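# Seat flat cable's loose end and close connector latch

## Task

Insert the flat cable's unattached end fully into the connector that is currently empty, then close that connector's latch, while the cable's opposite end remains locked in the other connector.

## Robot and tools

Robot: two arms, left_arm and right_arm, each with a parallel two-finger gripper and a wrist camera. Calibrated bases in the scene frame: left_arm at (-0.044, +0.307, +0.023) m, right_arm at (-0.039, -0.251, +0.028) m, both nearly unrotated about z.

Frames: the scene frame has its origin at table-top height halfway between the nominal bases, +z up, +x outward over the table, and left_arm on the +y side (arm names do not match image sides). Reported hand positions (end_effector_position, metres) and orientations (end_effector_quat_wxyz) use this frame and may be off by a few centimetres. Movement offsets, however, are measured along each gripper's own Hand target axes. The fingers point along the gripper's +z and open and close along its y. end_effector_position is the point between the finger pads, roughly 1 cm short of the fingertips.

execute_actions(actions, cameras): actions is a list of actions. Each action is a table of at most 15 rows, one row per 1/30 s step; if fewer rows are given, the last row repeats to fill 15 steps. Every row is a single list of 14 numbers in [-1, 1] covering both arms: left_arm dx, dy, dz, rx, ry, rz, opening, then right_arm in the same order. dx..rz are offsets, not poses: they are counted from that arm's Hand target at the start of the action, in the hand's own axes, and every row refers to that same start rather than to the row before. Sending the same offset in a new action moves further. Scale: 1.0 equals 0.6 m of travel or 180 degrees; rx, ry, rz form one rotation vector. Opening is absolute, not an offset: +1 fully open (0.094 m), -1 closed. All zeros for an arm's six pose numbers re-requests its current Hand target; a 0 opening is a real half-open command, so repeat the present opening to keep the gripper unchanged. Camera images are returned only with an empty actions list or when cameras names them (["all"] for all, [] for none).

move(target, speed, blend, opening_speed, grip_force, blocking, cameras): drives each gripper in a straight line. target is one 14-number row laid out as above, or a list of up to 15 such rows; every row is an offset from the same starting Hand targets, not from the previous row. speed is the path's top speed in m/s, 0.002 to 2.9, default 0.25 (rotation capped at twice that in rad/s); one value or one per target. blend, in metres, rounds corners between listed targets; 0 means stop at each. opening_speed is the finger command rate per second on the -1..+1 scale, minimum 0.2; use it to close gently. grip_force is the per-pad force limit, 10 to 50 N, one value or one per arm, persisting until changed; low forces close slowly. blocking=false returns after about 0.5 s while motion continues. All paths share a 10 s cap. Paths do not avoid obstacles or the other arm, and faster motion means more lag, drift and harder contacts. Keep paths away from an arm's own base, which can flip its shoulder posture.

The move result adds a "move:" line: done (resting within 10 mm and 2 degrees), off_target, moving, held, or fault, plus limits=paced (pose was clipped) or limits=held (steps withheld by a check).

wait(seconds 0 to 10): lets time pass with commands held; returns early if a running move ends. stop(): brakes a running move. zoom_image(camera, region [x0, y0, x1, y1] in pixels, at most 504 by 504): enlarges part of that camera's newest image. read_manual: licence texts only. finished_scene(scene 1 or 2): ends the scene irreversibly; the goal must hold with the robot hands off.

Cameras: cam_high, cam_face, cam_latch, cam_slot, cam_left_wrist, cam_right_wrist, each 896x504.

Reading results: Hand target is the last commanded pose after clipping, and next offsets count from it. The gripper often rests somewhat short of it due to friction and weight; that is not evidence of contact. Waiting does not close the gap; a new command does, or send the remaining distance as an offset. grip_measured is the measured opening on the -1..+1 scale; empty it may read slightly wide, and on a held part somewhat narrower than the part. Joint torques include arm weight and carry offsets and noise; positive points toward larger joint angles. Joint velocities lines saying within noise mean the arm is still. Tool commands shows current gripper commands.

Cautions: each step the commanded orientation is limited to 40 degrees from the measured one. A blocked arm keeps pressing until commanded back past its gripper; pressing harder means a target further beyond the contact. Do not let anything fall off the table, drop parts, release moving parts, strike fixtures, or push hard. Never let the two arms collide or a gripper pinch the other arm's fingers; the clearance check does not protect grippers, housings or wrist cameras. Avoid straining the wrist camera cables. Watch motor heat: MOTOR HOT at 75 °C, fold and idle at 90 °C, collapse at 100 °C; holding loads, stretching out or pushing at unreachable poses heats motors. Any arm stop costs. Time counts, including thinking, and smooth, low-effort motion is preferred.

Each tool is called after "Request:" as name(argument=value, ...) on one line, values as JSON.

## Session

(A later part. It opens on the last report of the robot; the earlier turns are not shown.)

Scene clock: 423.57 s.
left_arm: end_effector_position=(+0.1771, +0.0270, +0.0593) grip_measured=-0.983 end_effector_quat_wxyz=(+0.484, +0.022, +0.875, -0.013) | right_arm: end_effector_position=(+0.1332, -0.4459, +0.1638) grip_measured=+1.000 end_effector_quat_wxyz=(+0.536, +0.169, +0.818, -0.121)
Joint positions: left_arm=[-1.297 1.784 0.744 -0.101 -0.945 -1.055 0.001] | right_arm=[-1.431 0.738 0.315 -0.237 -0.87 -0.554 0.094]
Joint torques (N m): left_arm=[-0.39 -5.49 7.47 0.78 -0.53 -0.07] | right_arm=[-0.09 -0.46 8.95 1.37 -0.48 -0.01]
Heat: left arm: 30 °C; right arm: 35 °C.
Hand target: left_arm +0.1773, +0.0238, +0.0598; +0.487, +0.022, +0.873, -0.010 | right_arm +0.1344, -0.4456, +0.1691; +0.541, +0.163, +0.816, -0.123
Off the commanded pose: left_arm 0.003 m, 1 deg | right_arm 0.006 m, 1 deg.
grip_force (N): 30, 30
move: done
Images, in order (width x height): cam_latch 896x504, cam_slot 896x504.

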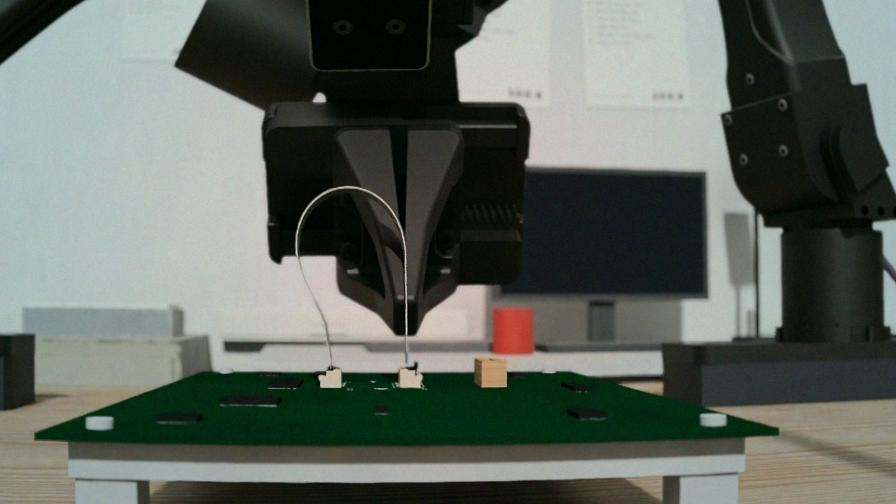

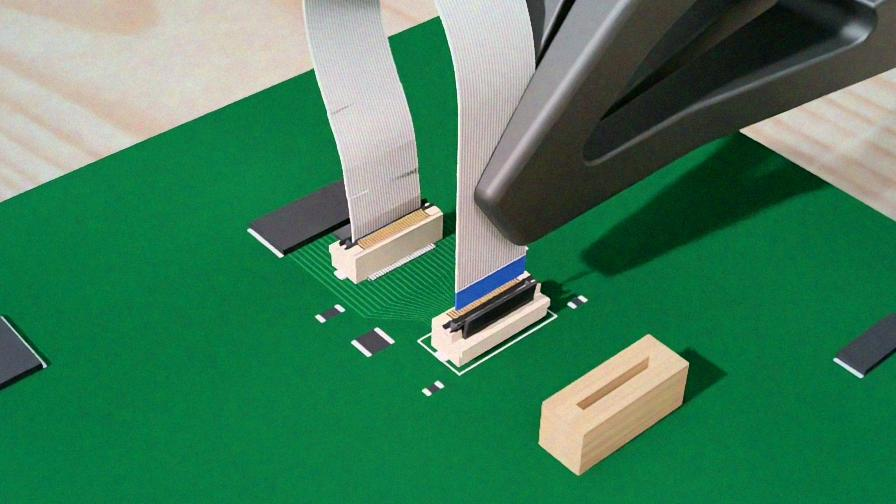

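Request:
move(target=[-0.01246, -0.00464, -0.00128, 0.00199, -0.0092, -0.00879, -1, 0, 0, 0, 0, 0, 0, 1], speed=0.03)

Request:
move(target=[0.00548, 0.0036, -0.00007, -0.00162, 0.0046, 0.00517, -1, 0, 0, 0, 0, 0, 0, 1], speed=0.03, cameras=["cam_latch", "cam_slot"])

Request:
zoom_image(camera="cam_latch", region=[394, 345, 424, 375])

Request:
zoom_image(camera="cam_slot", region=[435, 270, 485, 320])

Request:
zoom_image(camera="cam_slot", region=[500, 240, 550, 290])

Scene clock: 431.27 s.
left_arm: end_effector_position=(+0.1777, +0.0273, +0.0601) grip_measured=-0.983 end_effector_quat_wxyz=(+0.486, +0.021, +0.874, -0.012) | right_arm: end_effector_position=(+0.1332, -0.4459, +0.1638) grip_measured=+1.000 end_effector_quat_wxyz=(+0.536, +0.169, +0.818, -0.121)
Joint positions: left_arm=[-1.297 1.784 0.744 -0.099 -0.95 -1.055 0.001] | right_arm=[-1.431 0.738 0.315 -0.237 -0.87 -0.554 0.094]
Joint torques (N m): left_arm=[-0.43 -5.94 7.45 1.05 -0.72 -0.09] | right_arm=[-0.03 -0.46 8.9 1.38 -0.48 -0.02]
Heat: left arm: 30 °C; right arm: 35 °C.
Hand target: left_arm +0.1804, +0.0208, +0.0665; +0.499, +0.012, +0.866, -0.020 | right_arm +0.1344, -0.4456, +0.1691; +0.541, +0.163, +0.816, -0.123
Off the commanded pose: left_arm 0.010 m, 2 deg | right_arm 0.006 m, 1 deg.
grip_force (N): 30, 30
move: done

Scene clock: 431.97 s.
left_arm: end_effector_position=(+0.1777, +0.0273, +0.0602) grip_measured=-0.983 end_effector_quat_wxyz=(+0.486, +0.021, +0.874, -0.012) | right_arm: end_effector_position=(+0.1332, -0.4459, +0.1638) grip_measured=+1.000 end_effector_quat_wxyz=(+0.536, +0.169, +0.818, -0.121)
Joint positions: left_arm=[-1.297 1.784 0.744 -0.099 -0.951 -1.055 0.001] | right_arm=[-1.431 0.738 0.315 -0.237 -0.87 -0.554 0.094]
Joint torques (N m): left_arm=[-0.42 -5.79 7.46 0.83 -0.6 -0.06] | right_arm=[-0.05 -0.49 8.9 1.38 -0.49 -0.01]
Heat: left arm: 30 °C; right arm: 35 °C.
Hand target: left_arm +0.1788, +0.0230, +0.0637; +0.493, +0.017, +0.870, -0.013 | right_arm +0.1344, -0.4456, +0.1691; +0.541, +0.163, +0.816, -0.123
Off the commanded pose: left_arm 0.006 m, 1 deg | right_arm 0.006 m, 1 deg.
grip_force (N): 30, 30
move: done
Images, in order (width x height): cam_latch 896x504, cam_slot 896x504.

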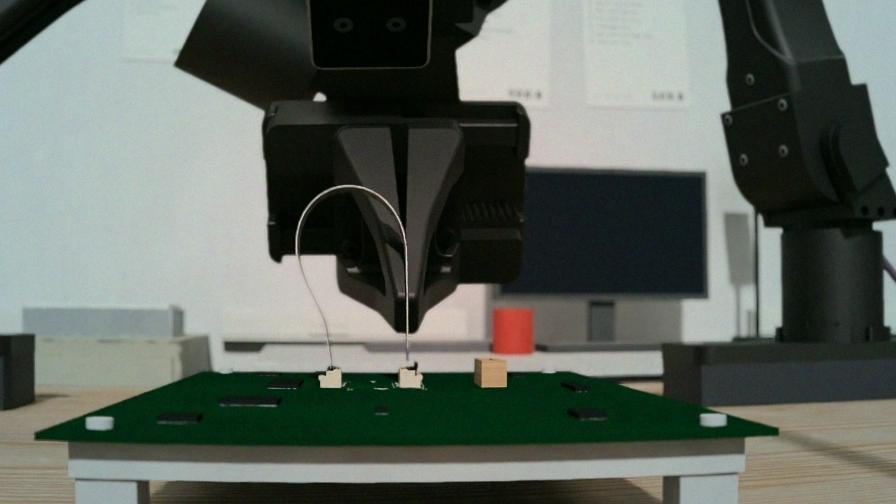

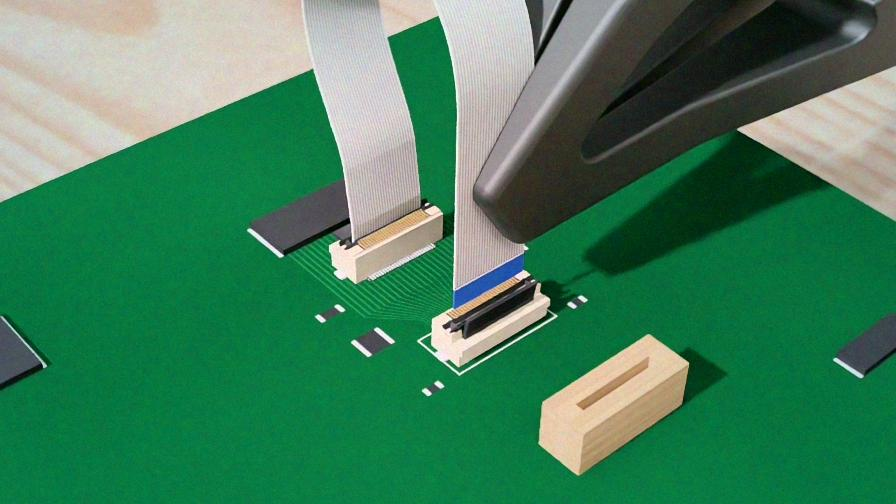

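Scaled by 16.800 from the camera's 896x504 image, which has a finer 1280x720 frame.

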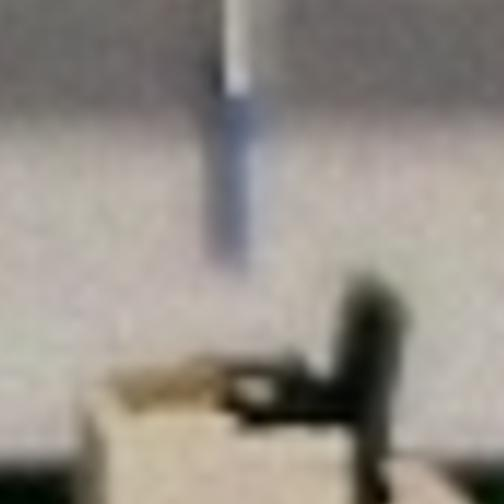

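Scaled by 10.080 from the camera's 896x504 image, which has a finer 1280x720 frame.

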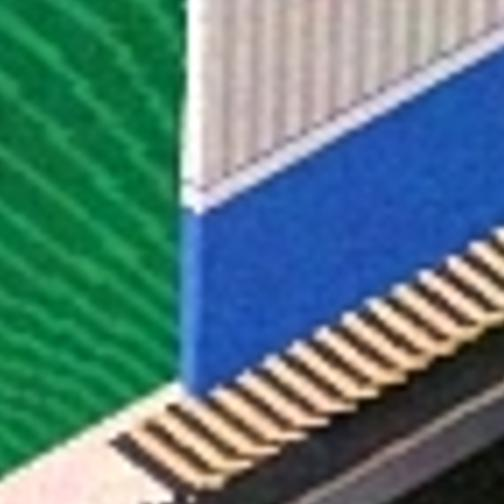

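Scaled by 10.080 from the camera's 896x504 image, which has a finer 1280x720 frame.

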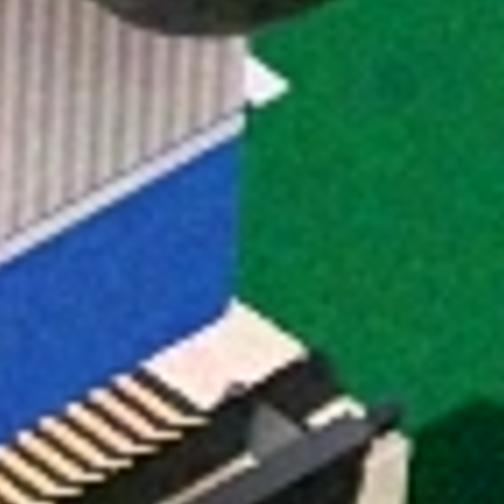

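Request:
move(target=[0.00222, -0.00125, -0.00003, 0.00133, 0.00236, -0.00002, -1, 0, 0, 0, 0, 0, 0, 1], speed=0.03)

Request:
move(target=[0.00475, 0.0014, 0.00243, -0.00167, 0.00096, 0.00273, -1, 0, 0, 0, 0, 0, 0, 1], speed=0.02, cameras=["cam_latch", "cam_slot"])

Request:
zoom_image(camera="cam_latch", region=[394, 345, 424, 375])

Request:
zoom_image(camera="cam_slot", region=[435, 290, 485, 340])

Request:
zoom_image(camera="cam_slot", region=[500, 260, 550, 310])

Scene clock: 434.83 s.
left_arm: end_effector_position=(+0.1775, +0.0271, +0.0598) grip_measured=-0.983 end_effector_quat_wxyz=(+0.485, +0.022, +0.874, -0.013) | right_arm: end_effector_position=(+0.1332, -0.4459, +0.1638) grip_measured=+1.000 end_effector_quat_wxyz=(+0.536, +0.169, +0.818, -0.121)
Joint positions: left_arm=[-1.297 1.784 0.744 -0.099 -0.948 -1.055 0.001] | right_arm=[-1.431 0.738 0.315 -0.237 -0.87 -0.554 0.094]
Joint torques (N m): left_arm=[-0.44 -5.86 7.49 0.85 -0.53 -0.06] | right_arm=[-0.09 -0.46 8.91 1.37 -0.47 -0.01]
Heat: left arm: 30 °C; right arm: 35 °C.
Hand target: left_arm +0.1781, +0.0223, +0.0625; +0.490, +0.018, +0.871, -0.015 | right_arm +0.1344, -0.4456, +0.1691; +0.541, +0.163, +0.816, -0.123
Off the commanded pose: left_arm 0.006 m, 1 deg | right_arm 0.006 m, 1 deg.
grip_force (N): 30, 30
move: done

Scene clock: 435.57 s.
left_arm: end_effector_position=(+0.1772, +0.0278, +0.0568) grip_measured=-0.983 end_effector_quat_wxyz=(+0.483, +0.024, +0.875, -0.009) | right_arm: end_effector_position=(+0.1332, -0.4459, +0.1638) grip_measured=+1.000 end_effector_quat_wxyz=(+0.536, +0.169, +0.818, -0.121)
Joint positions: left_arm=[-1.297 1.793 0.744 -0.099 -0.947 -1.055 0.001] | right_arm=[-1.431 0.738 0.315 -0.237 -0.87 -0.554 0.094]
Joint torques (N m): left_arm=[-0.4 -5.83 7.43 0.83 -0.54 -0.08] | right_arm=[-0.12 -0.5 8.91 1.37 -0.47 -0.01]
Heat: left arm: 30 °C; right arm: 35 °C.
Hand target: left_arm +0.1779, +0.0231, +0.0593; +0.489, +0.021, +0.872, -0.011 | right_arm +0.1344, -0.4456, +0.1691; +0.541, +0.163, +0.816, -0.123
Off the commanded pose: left_arm 0.005 m, 1 deg | right_arm 0.006 m, 1 deg.
grip_force (N): 30, 30
move: done
Images, in order (width x height): cam_latch 896x504, cam_slot 896x504.

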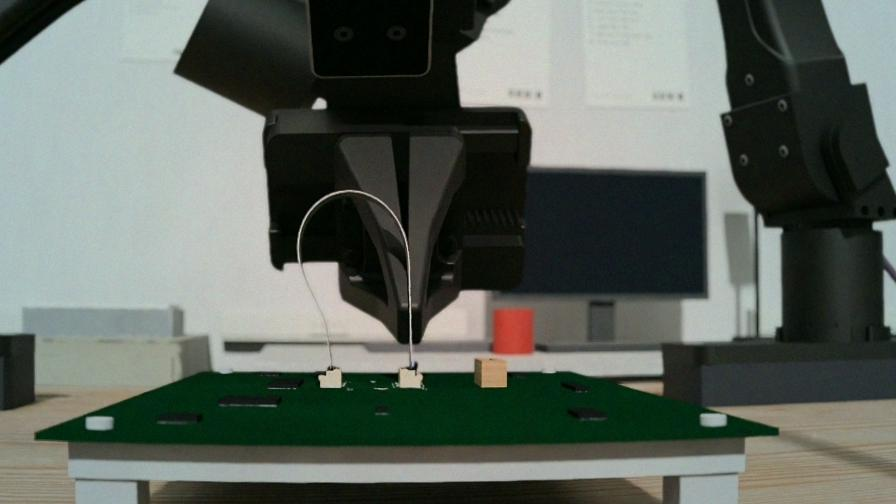

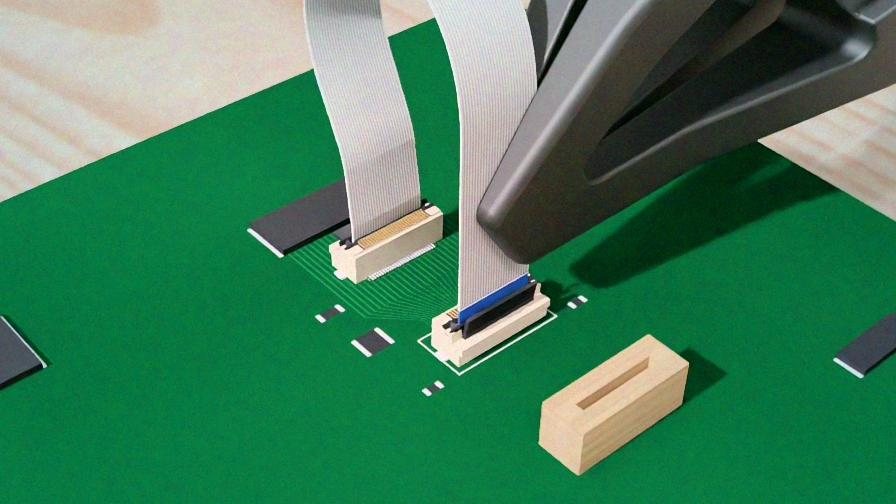

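Scaled by 16.800 from the camera's 896x504 image, which has a finer 1280x720 frame.

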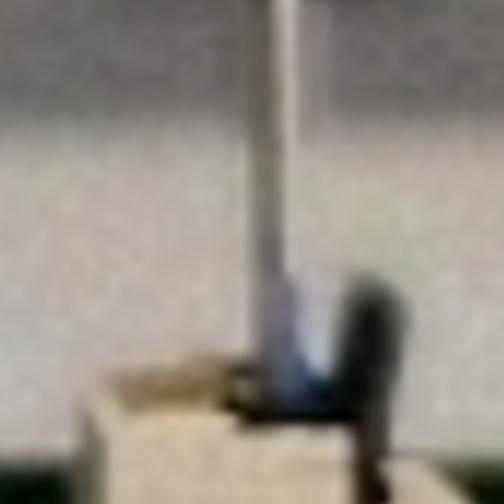

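Scaled by 10.080 from the camera's 896x504 image, which has a finer 1280x720 frame.

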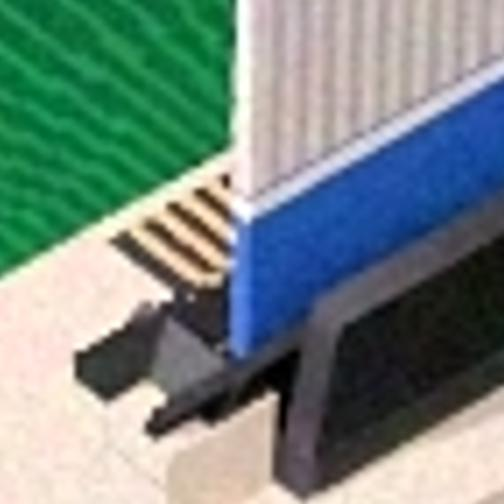

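Scaled by 10.080 from the camera's 896x504 image, which has a finer 1280x720 frame.

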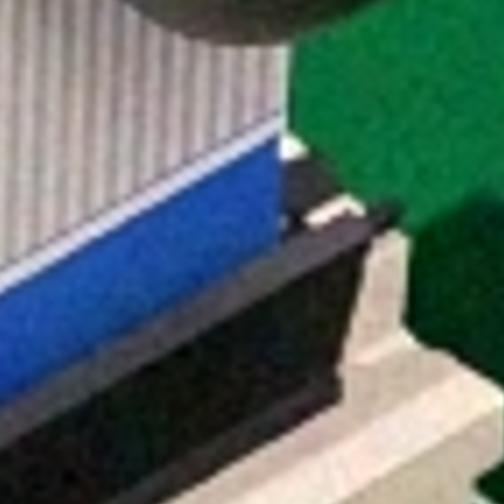

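Request:
move(target=[-0.02735, -0.00814, -0.01401, 0.00963, -0.00554, -0.01571, -1, 0, 0, 0, 0, 0, 0, 1], speed=0.06)

Request:
move(target=[0.02214, 0.007, 0.0107, -0.00734, 0.00494, 0.01246, -1, 0, 0, 0, 0, 0, 0, 1], speed=0.06, cameras=["cam_latch", "cam_slot"])

Request:
zoom_image(camera="cam_latch", region=[394, 345, 424, 375])

Request:
zoom_image(camera="cam_slot", region=[435, 280, 485, 330])

Request:
zoom_image(camera="cam_slot", region=[500, 240, 550, 290])

Scene clock: 439.60 s.
left_arm: end_effector_position=(+0.1774, +0.0267, +0.0606) grip_measured=-0.983 end_effector_quat_wxyz=(+0.485, +0.021, +0.874, -0.014) | right_arm: end_effector_position=(+0.1332, -0.4459, +0.1638) grip_measured=+1.000 end_effector_quat_wxyz=(+0.536, +0.169, +0.818, -0.121)
Joint positions: left_arm=[-1.297 1.781 0.744 -0.099 -0.947 -1.055 0.001] | right_arm=[-1.431 0.738 0.315 -0.237 -0.87 -0.554 0.094]
Joint torques (N m): left_arm=[-0.42 -9.25 7.58 0.87 -0.55 -0.07] | right_arm=[-0.08 -0.49 8.88 1.39 -0.48 -0.01]
Heat: left arm: 30 °C; right arm: 35 °C.
Hand target: left_arm +0.1791, +0.0181, +0.0777; +0.496, +0.007, +0.868, -0.036 | right_arm +0.1344, -0.4456, +0.1691; +0.541, +0.163, +0.816, -0.123
Off the commanded pose: left_arm 0.019 m, 3 deg | right_arm 0.006 m, 1 deg.
grip_force (N): 30, 30
move: off_target (left_arm)

Scene clock: 440.30 s.
left_arm: end_effector_position=(+0.1773, +0.0266, +0.0604) grip_measured=-0.983 end_effector_quat_wxyz=(+0.484, +0.021, +0.875, -0.015) | right_arm: end_effector_position=(+0.1332, -0.4459, +0.1638) grip_measured=+1.000 end_effector_quat_wxyz=(+0.536, +0.169, +0.818, -0.121)
Joint positions: left_arm=[-1.297 1.781 0.744 -0.099 -0.945 -1.055 0.001] | right_arm=[-1.431 0.738 0.315 -0.237 -0.87 -0.554 0.094]
Joint torques (N m): left_arm=[-0.44 -5.65 7.65 0.85 -0.54 -0.07] | right_arm=[-0.08 -0.51 8.9 1.37 -0.47 -0.02]
Heat: left arm: 30 °C; right arm: 35 °C.
Hand target: left_arm +0.1780, +0.0216, +0.0627; +0.490, +0.018, +0.872, -0.016 | right_arm +0.1344, -0.4456, +0.1691; +0.541, +0.163, +0.816, -0.123
Off the commanded pose: left_arm 0.006 m, 1 deg | right_arm 0.006 m, 1 deg.
grip_force (N): 30, 30
move: done
Images, in order (width x height): cam_latch 896x504, cam_slot 896x504.

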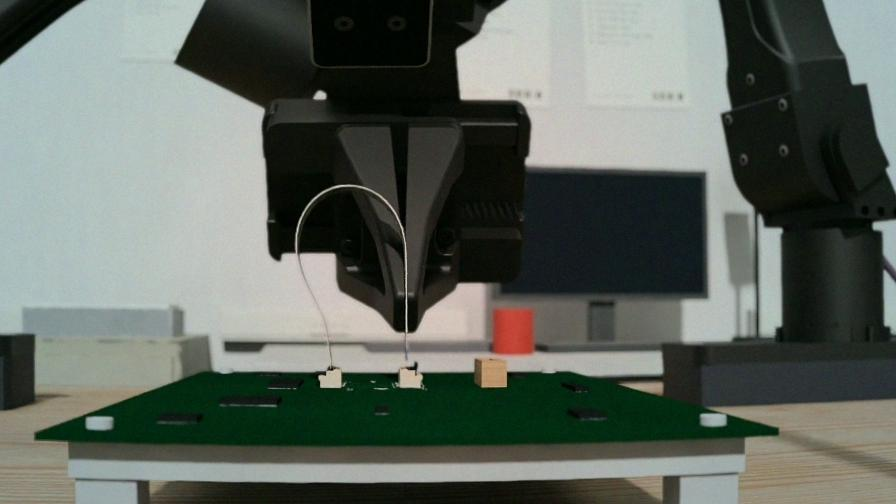

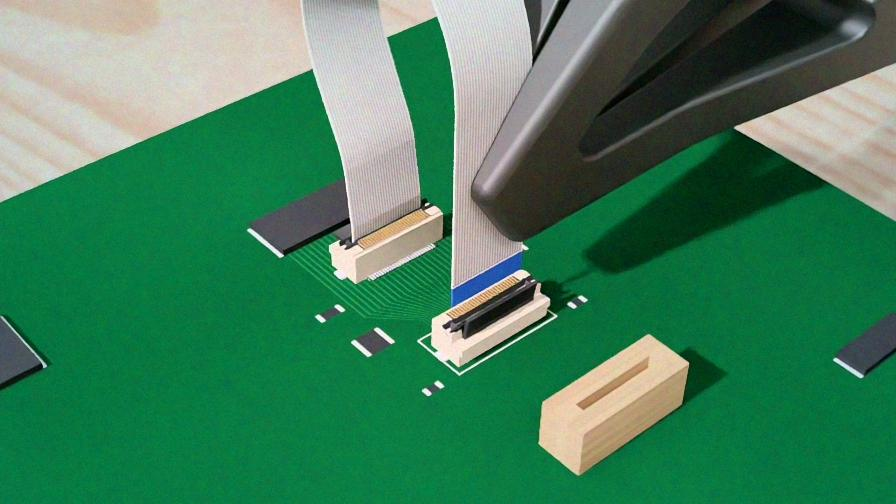

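Scaled by 16.800 from the camera's 896x504 image, which has a finer 1280x720 frame.

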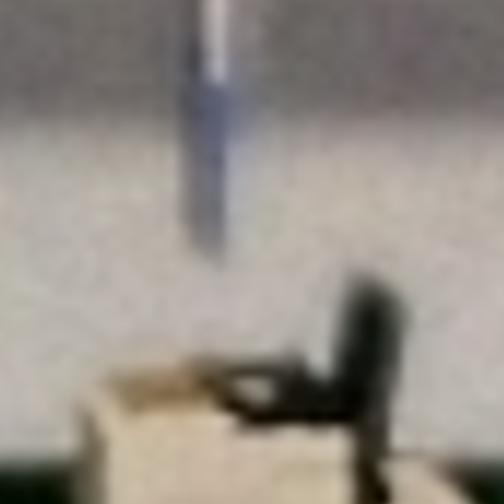

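Scaled by 10.080 from the camera's 896x504 image, which has a finer 1280x720 frame.

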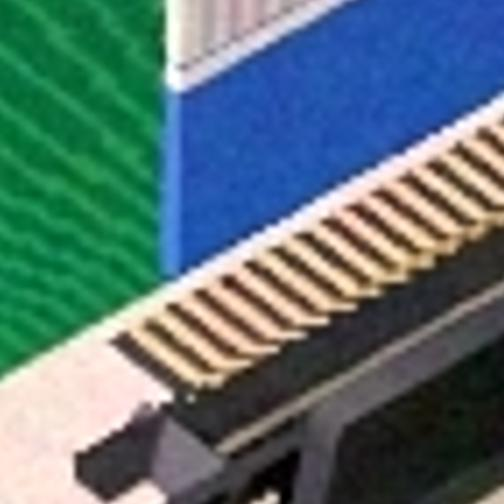

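Scaled by 10.080 from the camera's 896x504 image, which has a finer 1280x720 frame.

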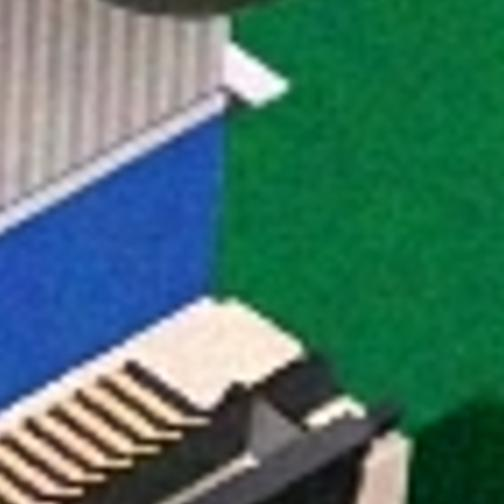

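Request:
move(target=[0.00385, 0.00118, 0.00195, -0.00135, 0.00078, 0.00221, -1, 0, 0, 0, 0, 0, 0, 1], speed=0.02, cameras=["cam_latch", "cam_slot"])

Request:
zoom_image(camera="cam_latch", region=[394, 345, 424, 375])

Request:
zoom_image(camera="cam_slot", region=[435, 290, 485, 340])

Request:
zoom_image(camera="cam_slot", region=[500, 260, 550, 310])

Scene clock: 443.27 s.
left_arm: end_effector_position=(+0.1771, +0.0273, +0.0575) grip_measured=-0.983 end_effector_quat_wxyz=(+0.483, +0.023, +0.875, -0.011) | right_arm: end_effector_position=(+0.1332, -0.4459, +0.1638) grip_measured=+1.000 end_effector_quat_wxyz=(+0.536, +0.169, +0.818, -0.121)
Joint positions: left_arm=[-1.297 1.79 0.744 -0.099 -0.945 -1.055 0.001] | right_arm=[-1.431 0.738 0.315 -0.237 -0.87 -0.554 0.094]
Joint torques (N m): left_arm=[-0.42 -5.75 7.57 0.83 -0.54 -0.08] | right_arm=[-0.1 -0.49 8.85 1.36 -0.47 -0.01]
Heat: left arm: 30 °C; right arm: 35 °C.
Hand target: left_arm +0.1779, +0.0222, +0.0602; +0.489, +0.020, +0.872, -0.013 | right_arm +0.1344, -0.4456, +0.1691; +0.541, +0.163, +0.816, -0.123
Off the commanded pose: left_arm 0.006 m, 1 deg | right_arm 0.006 m, 1 deg.
grip_force (N): 30, 30
move: done
Images, in order (width x height): cam_latch 896x504, cam_slot 896x504.

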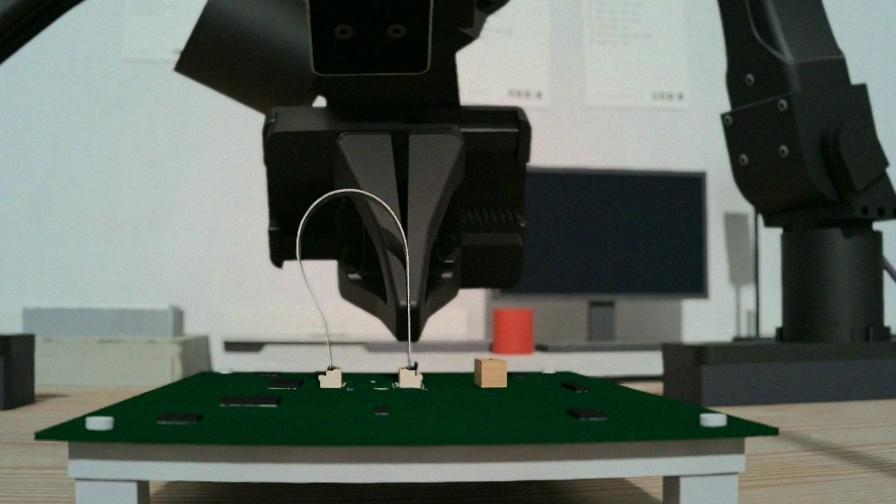

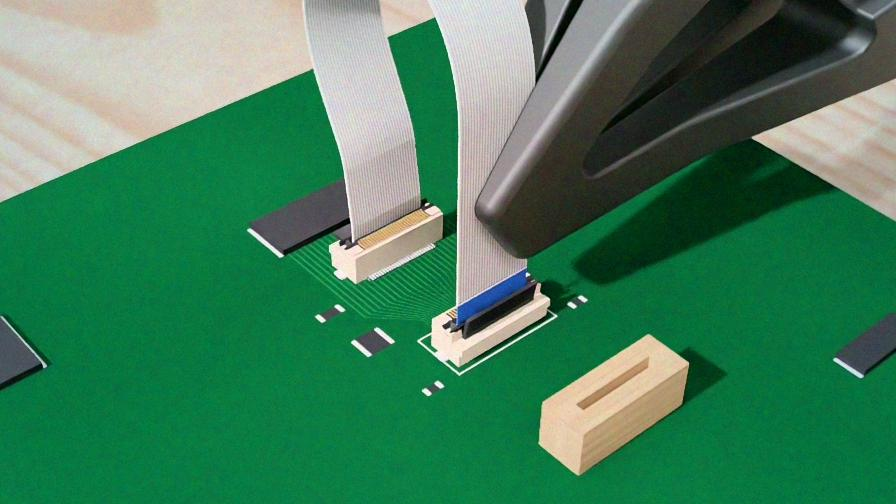

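Scaled by 16.800 from the camera's 896x504 image, which has a finer 1280x720 frame.

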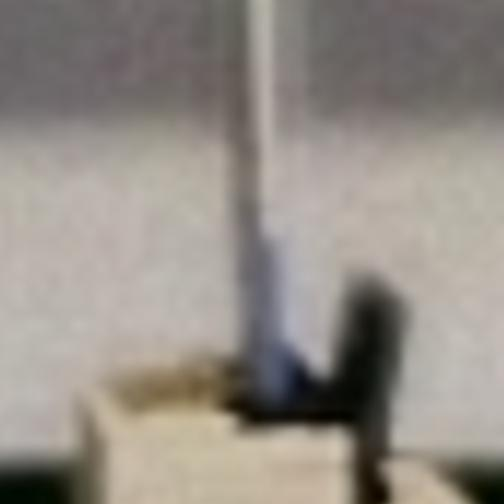

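Scaled by 10.080 from the camera's 896x504 image, which has a finer 1280x720 frame.

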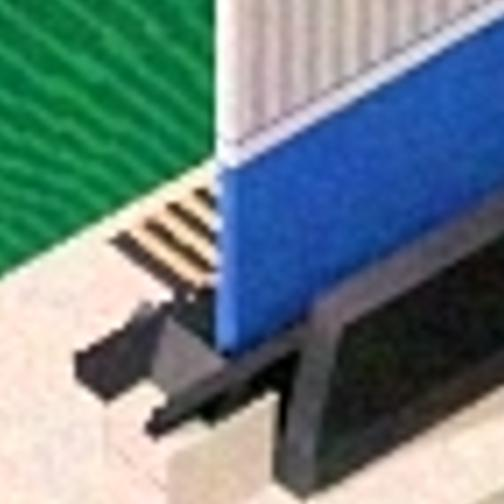

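Scaled by 10.080 from the camera's 896x504 image, which has a finer 1280x720 frame.

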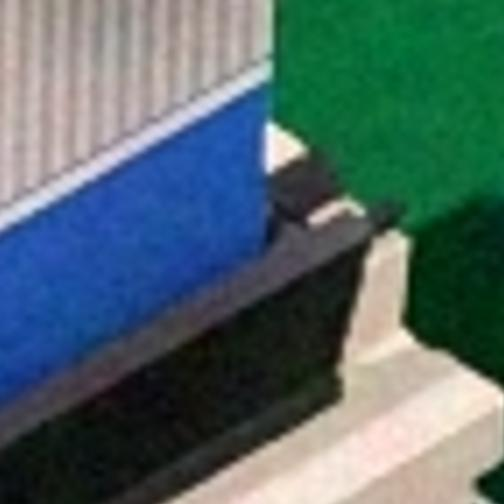

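Request:
move(target=[-0.02735, -0.00814, -0.01401, 0.00963, -0.00554, -0.01571, -1, 0, 0, 0, 0, 0, 0, 1], speed=0.06)

Request:
move(target=[0.02162, 0.0073, 0.0107, -0.00765, 0.00439, 0.01246, -1, 0, 0, 0, 0, 0, 0, 1], speed=0.06, cameras=["cam_latch", "cam_slot"])

Request:
zoom_image(camera="cam_latch", region=[394, 345, 424, 375])

Request:
zoom_image(camera="cam_slot", region=[435, 280, 485, 330])

Request:
zoom_image(camera="cam_slot", region=[500, 240, 550, 290])

Scene clock: 452.67 s.
left_arm: end_effector_position=(+0.1773, +0.0264, +0.0610) grip_measured=-0.983 end_effector_quat_wxyz=(+0.484, +0.021, +0.875, -0.016) | right_arm: end_effector_position=(+0.1332, -0.4459, +0.1638) grip_measured=+1.000 end_effector_quat_wxyz=(+0.536, +0.169, +0.818, -0.121)
Joint positions: left_arm=[-1.297 1.778 0.744 -0.099 -0.945 -1.055 0.001] | right_arm=[-1.431 0.738 0.315 -0.237 -0.87 -0.554 0.094]
Joint torques (N m): left_arm=[-0.38 -9.26 7.75 0.88 -0.57 -0.08] | right_arm=[-0.13 -0.46 8.87 1.37 -0.48 -0.01]
Heat: left arm: 30 °C; right arm: 35 °C.
Hand target: left_arm +0.1790, +0.0174, +0.0785; +0.495, +0.006, +0.868, -0.038 | right_arm +0.1344, -0.4456, +0.1691; +0.541, +0.163, +0.816, -0.123
Off the commanded pose: left_arm 0.020 m, 3 deg | right_arm 0.006 m, 1 deg.
grip_force (N): 30, 30
move: off_target (left_arm)

Scene clock: 453.37 s.
left_arm: end_effector_position=(+0.1773, +0.0264, +0.0610) grip_measured=-0.983 end_effector_quat_wxyz=(+0.484, +0.021, +0.875, -0.016) | right_arm: end_effector_position=(+0.1332, -0.4459, +0.1638) grip_measured=+1.000 end_effector_quat_wxyz=(+0.536, +0.169, +0.818, -0.121)
Joint positions: left_arm=[-1.297 1.778 0.744 -0.099 -0.945 -1.055 0.001] | right_arm=[-1.431 0.738 0.315 -0.237 -0.87 -0.554 0.094]
Joint torques (N m): left_arm=[-0.5 -5.67 7.76 0.86 -0.54 -0.08] | right_arm=[-0.12 -0.46 8.94 1.38 -0.47 -0.01]
Heat: left arm: 30 °C; right arm: 35 °C.
Hand target: left_arm +0.1782, +0.0209, +0.0638; +0.490, +0.017, +0.871, -0.018 | right_arm +0.1344, -0.4456, +0.1691; +0.541, +0.163, +0.816, -0.123
Off the commanded pose: left_arm 0.006 m, 1 deg | right_arm 0.006 m, 1 deg.
grip_force (N): 30, 30
move: done
Images, in order (width x height): cam_latch 896x504, cam_slot 896x504.

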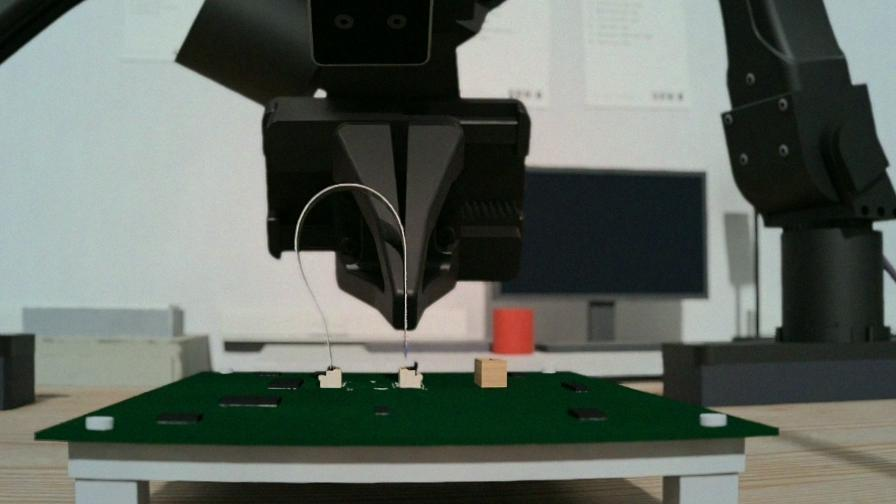

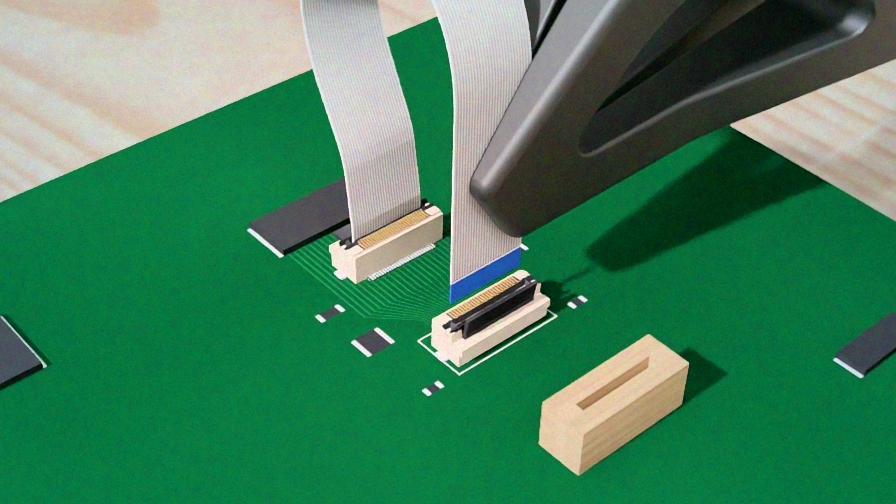

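Scaled by 16.800 from the camera's 896x504 image, which has a finer 1280x720 frame.

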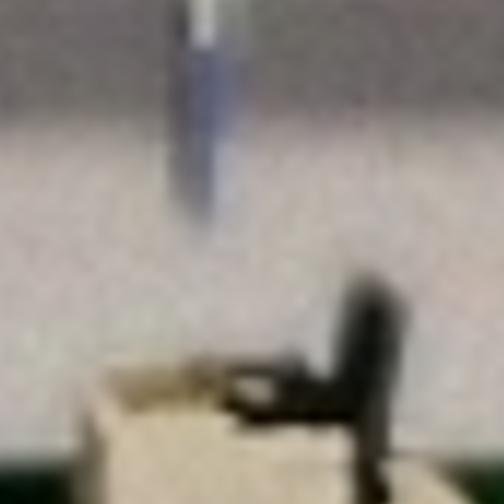

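Scaled by 10.080 from the camera's 896x504 image, which has a finer 1280x720 frame.

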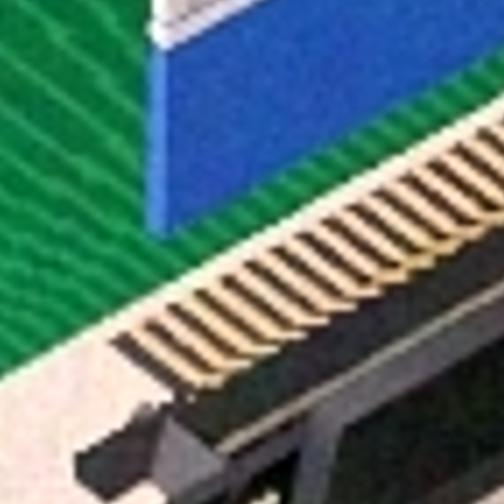

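Scaled by 10.080 from the camera's 896x504 image, which has a finer 1280x720 frame.

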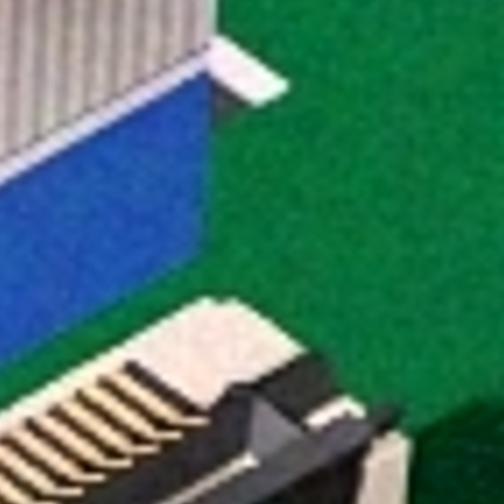

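Request:
move(target=[0.00042, -0.00024, -0.00001, 0.00025, 0.00044, 0, -1, 0, 0, 0, 0, 0, 0, 1], speed=0.02)

Request:
move(target=[0.0053, 0.00163, 0.00269, -0.00186, 0.00107, 0.00304, -1, 0, 0, 0, 0, 0, 0, 1], speed=0.02, cameras=["cam_latch", "cam_slot"])

Request:
zoom_image(camera="cam_latch", region=[394, 345, 424, 375])

Request:
zoom_image(camera="cam_slot", region=[435, 290, 485, 340])

Request:
zoom_image(camera="cam_slot", region=[500, 260, 550, 310])

Scene clock: 456.17 s.
left_arm: end_effector_position=(+0.1772, +0.0263, +0.0609) grip_measured=-0.983 end_effector_quat_wxyz=(+0.484, +0.021, +0.875, -0.016) | right_arm: end_effector_position=(+0.1332, -0.4459, +0.1638) grip_measured=+1.000 end_effector_quat_wxyz=(+0.536, +0.169, +0.818, -0.121)
Joint positions: left_arm=[-1.297 1.778 0.744 -0.099 -0.944 -1.055 0.001] | right_arm=[-1.431 0.738 0.315 -0.237 -0.87 -0.554 0.094]
Joint torques (N m): left_arm=[-0.44 -5.65 7.8 0.87 -0.53 -0.07] | right_arm=[-0.1 -0.46 8.95 1.38 -0.47 -0.01]
Heat: left arm: 30 °C; right arm: 35 °C.
Hand target: left_arm +0.1780, +0.0208, +0.0636; +0.489, +0.018, +0.872, -0.018 | right_arm +0.1344, -0.4456, +0.1691; +0.541, +0.163, +0.816, -0.123
Off the commanded pose: left_arm 0.006 m, 1 deg | right_arm 0.006 m, 1 deg.
grip_force (N): 30, 30
move: done

Scene clock: 456.87 s.
left_arm: end_effector_position=(+0.1770, +0.0270, +0.0581) grip_measured=-0.983 end_effector_quat_wxyz=(+0.483, +0.023, +0.875, -0.012) | right_arm: end_effector_position=(+0.1332, -0.4459, +0.1638) grip_measured=+1.000 end_effector_quat_wxyz=(+0.536, +0.169, +0.818, -0.121)
Joint positions: left_arm=[-1.297 1.787 0.744 -0.099 -0.944 -1.055 0.001] | right_arm=[-1.431 0.738 0.315 -0.237 -0.87 -0.554 0.094]
Joint torques (N m): left_arm=[-0.46 -5.59 7.72 0.84 -0.54 -0.09] | right_arm=[-0.12 -0.47 8.94 1.38 -0.47 -0.01]
Heat: left arm: 30 °C; right arm: 35 °C.
Hand target: left_arm +0.1778, +0.0217, +0.0601; +0.488, +0.020, +0.872, -0.013 | right_arm +0.1344, -0.4456, +0.1691; +0.541, +0.163, +0.816, -0.123
Off the commanded pose: left_arm 0.006 m, 1 deg | right_arm 0.006 m, 1 deg.
grip_force (N): 30, 30
move: done
Images, in order (width x height): cam_latch 896x504, cam_slot 896x504.

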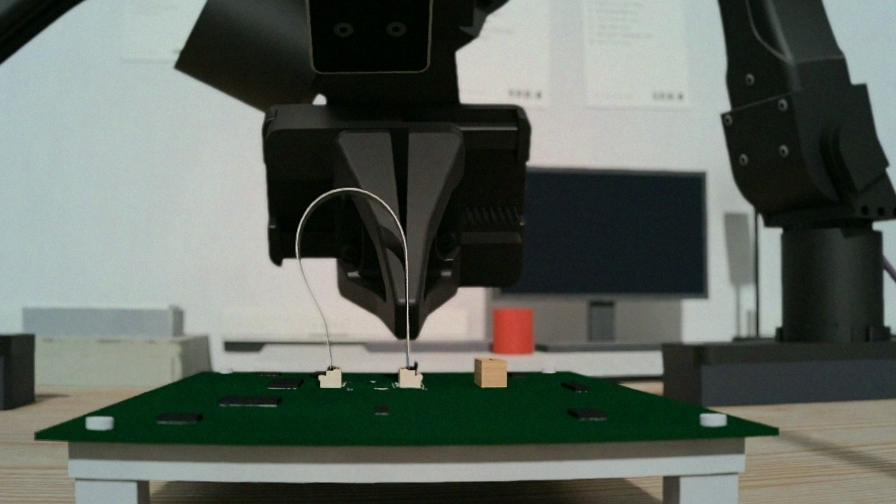

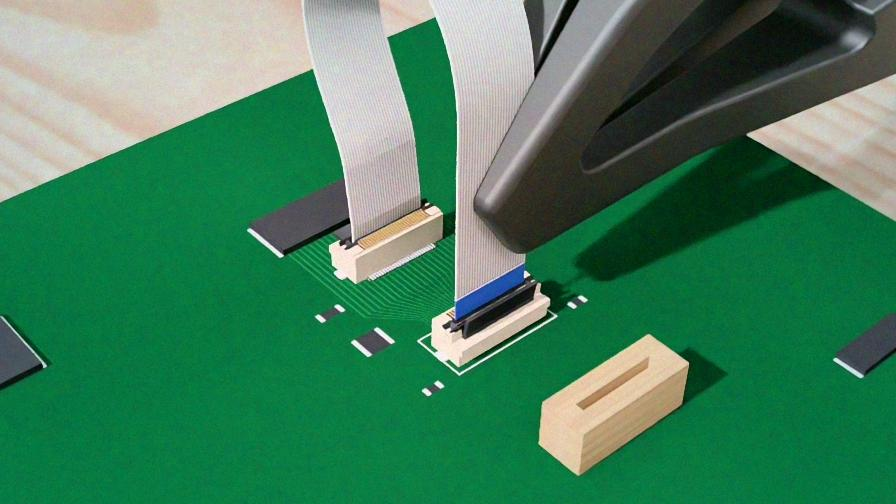

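Scaled by 16.800 from the camera's 896x504 image, which has a finer 1280x720 frame.

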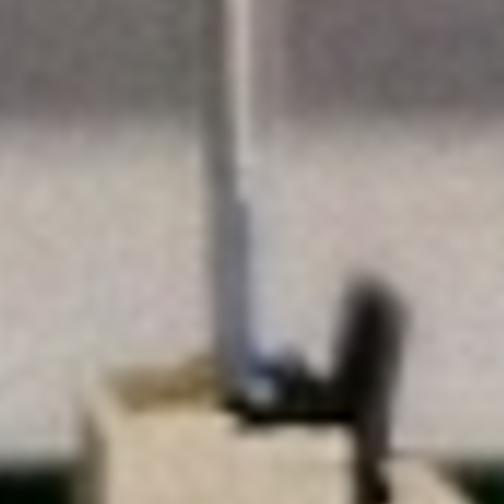

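Scaled by 10.080 from the camera's 896x504 image, which has a finer 1280x720 frame.

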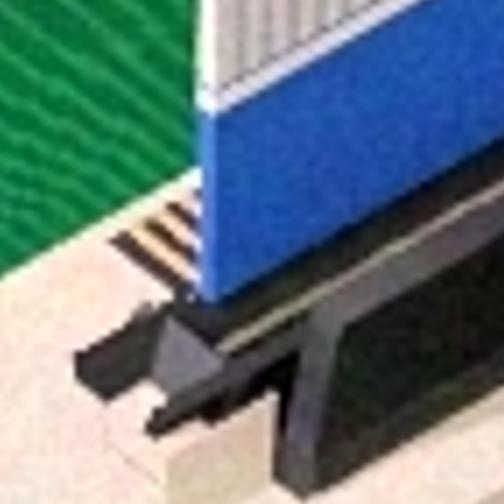

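Scaled by 10.080 from the camera's 896x504 image, which has a finer 1280x720 frame.

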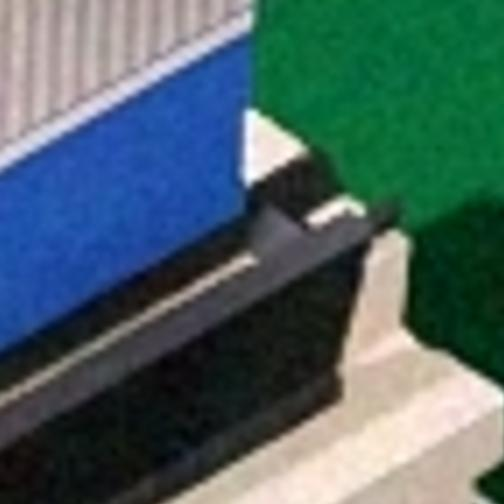

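Request:
move(target=[-0.02735, -0.00814, -0.01401, 0.00963, -0.00554, -0.01571, -1, 0, 0, 0, 0, 0, 0, 1], speed=0.06)

Request:
move(target=[-0.00474, 0.00255, 0.00008, -0.0027, -0.00504, 0.0001, -1, 0, 0, 0, 0, 0, 0, 1], speed=0.03)

Request:
move(target=[0.02369, 0.00615, 0.0107, -0.00645, 0.00664, 0.01244, -1, 0, 0, 0, 0, 0, 0, 1], speed=0.06, cameras=["cam_latch", "cam_slot"])

Request:
zoom_image(camera="cam_latch", region=[394, 345, 424, 375])

Request:
zoom_image(camera="cam_slot", region=[435, 280, 485, 330])

Request:
zoom_image(camera="cam_slot", region=[500, 240, 550, 290])

Scene clock: 460.47 s.
left_arm: end_effector_position=(+0.1772, +0.0264, +0.0605) grip_measured=-0.983 end_effector_quat_wxyz=(+0.484, +0.021, +0.875, -0.015) | right_arm: end_effector_position=(+0.1332, -0.4459, +0.1638) grip_measured=+1.000 end_effector_quat_wxyz=(+0.536, +0.169, +0.818, -0.121)
Joint positions: left_arm=[-1.297 1.779 0.744 -0.099 -0.944 -1.055 0.001] | right_arm=[-1.431 0.738 0.315 -0.237 -0.87 -0.554 0.094]
Joint torques (N m): left_arm=[-0.43 -9.32 7.83 0.88 -0.55 -0.08] | right_arm=[-0.05 -0.5 8.94 1.38 -0.47 -0.01]
Heat: left arm: 30 °C; right arm: 35 °C.
Hand target: left_arm +0.1790, +0.0168, +0.0785; +0.495, +0.006, +0.868, -0.039 | right_arm +0.1344, -0.4456, +0.1691; +0.541, +0.163, +0.816, -0.123
Off the commanded pose: left_arm 0.020 m, 4 deg | right_arm 0.006 m, 1 deg.
grip_force (N): 30, 30
move: off_target (left_arm)

Scene clock: 461.17 s.
left_arm: end_effector_position=(+0.1774, +0.0266, +0.0609) grip_measured=-0.983 end_effector_quat_wxyz=(+0.485, +0.021, +0.874, -0.015) | right_arm: end_effector_position=(+0.1332, -0.4459, +0.1638) grip_measured=+1.000 end_effector_quat_wxyz=(+0.536, +0.169, +0.818, -0.121)
Joint positions: left_arm=[-1.297 1.779 0.744 -0.099 -0.947 -1.055 0.001] | right_arm=[-1.431 0.738 0.315 -0.237 -0.87 -0.554 0.094]
Joint torques (N m): left_arm=[-0.42 -9.24 7.83 0.88 -0.74 -0.08] | right_arm=[-0.12 -0.49 8.95 1.38 -0.48 -0.01]
Heat: left arm: 30 °C; right arm: 35 °C.
Hand target: left_arm +0.1805, +0.0184, +0.0808; +0.502, +0.004, +0.864, -0.035 | right_arm +0.1344, -0.4456, +0.1691; +0.541, +0.163, +0.816, -0.123
Off the commanded pose: left_arm 0.022 m, 4 deg | right_arm 0.006 m, 1 deg.
grip_force (N): 30, 30
move: off_target (left_arm)

Scene clock: 461.87 s.
left_arm: end_effector_position=(+0.1774, +0.0266, +0.0609) grip_measured=-0.983 end_effector_quat_wxyz=(+0.485, +0.021, +0.874, -0.015) | right_arm: end_effector_position=(+0.1332, -0.4459, +0.1638) grip_measured=+1.000 end_effector_quat_wxyz=(+0.536, +0.169, +0.818, -0.121)
Joint positions: left_arm=[-1.297 1.779 0.744 -0.099 -0.947 -1.055 0.001] | right_arm=[-1.431 0.738 0.315 -0.237 -0.87 -0.554 0.094]
Joint torques (N m): left_arm=[-0.42 -5.71 7.88 0.86 -0.62 -0.07] | right_arm=[-0.1 -0.49 8.91 1.37 -0.47 0]
Heat: left arm: 30 °C; right arm: 35 °C.
Hand target: left_arm +0.1792, +0.0213, +0.0651; +0.493, +0.016, +0.870, -0.016 | right_arm +0.1344, -0.4456, +0.1691; +0.541, +0.163, +0.816, -0.123
Off the commanded pose: left_arm 0.007 m, 1 deg | right_arm 0.006 m, 1 deg.
grip_force (N): 30, 30
move: done
Images, in order (width x height): cam_latch 896x504, cam_slot 896x504.

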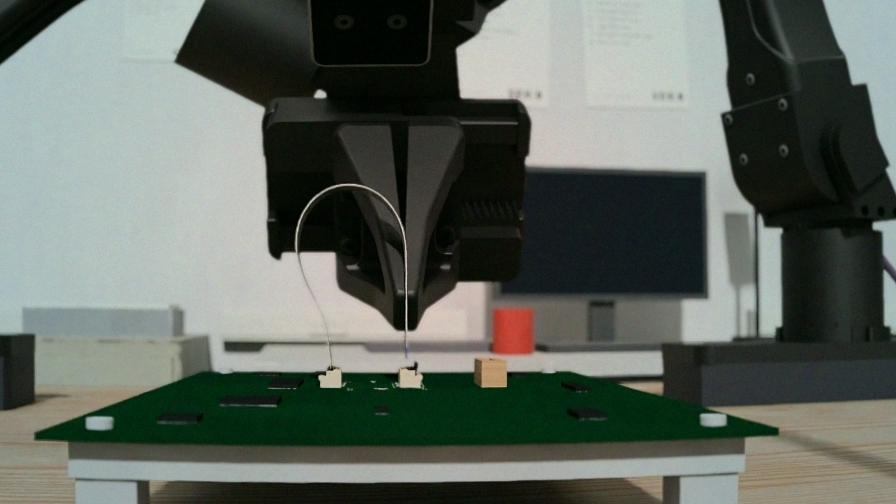

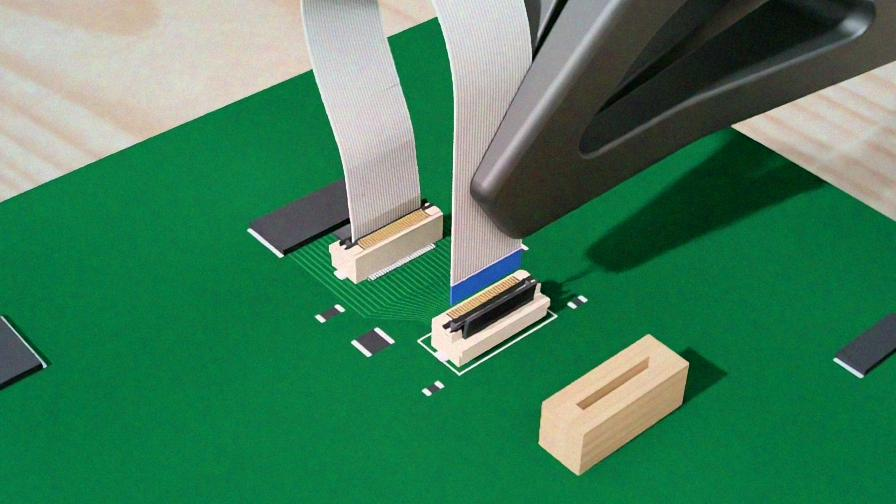

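Scaled by 16.800 from the camera's 896x504 image, which has a finer 1280x720 frame.

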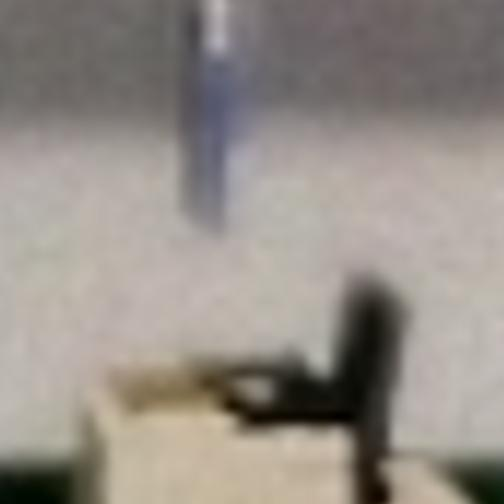

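Scaled by 10.080 from the camera's 896x504 image, which has a finer 1280x720 frame.

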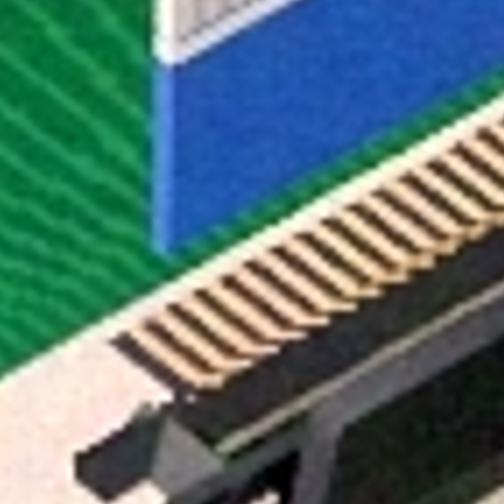

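Scaled by 10.080 from the camera's 896x504 image, which has a finer 1280x720 frame.

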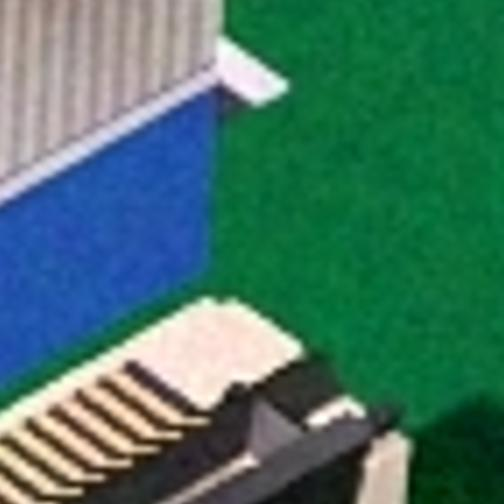

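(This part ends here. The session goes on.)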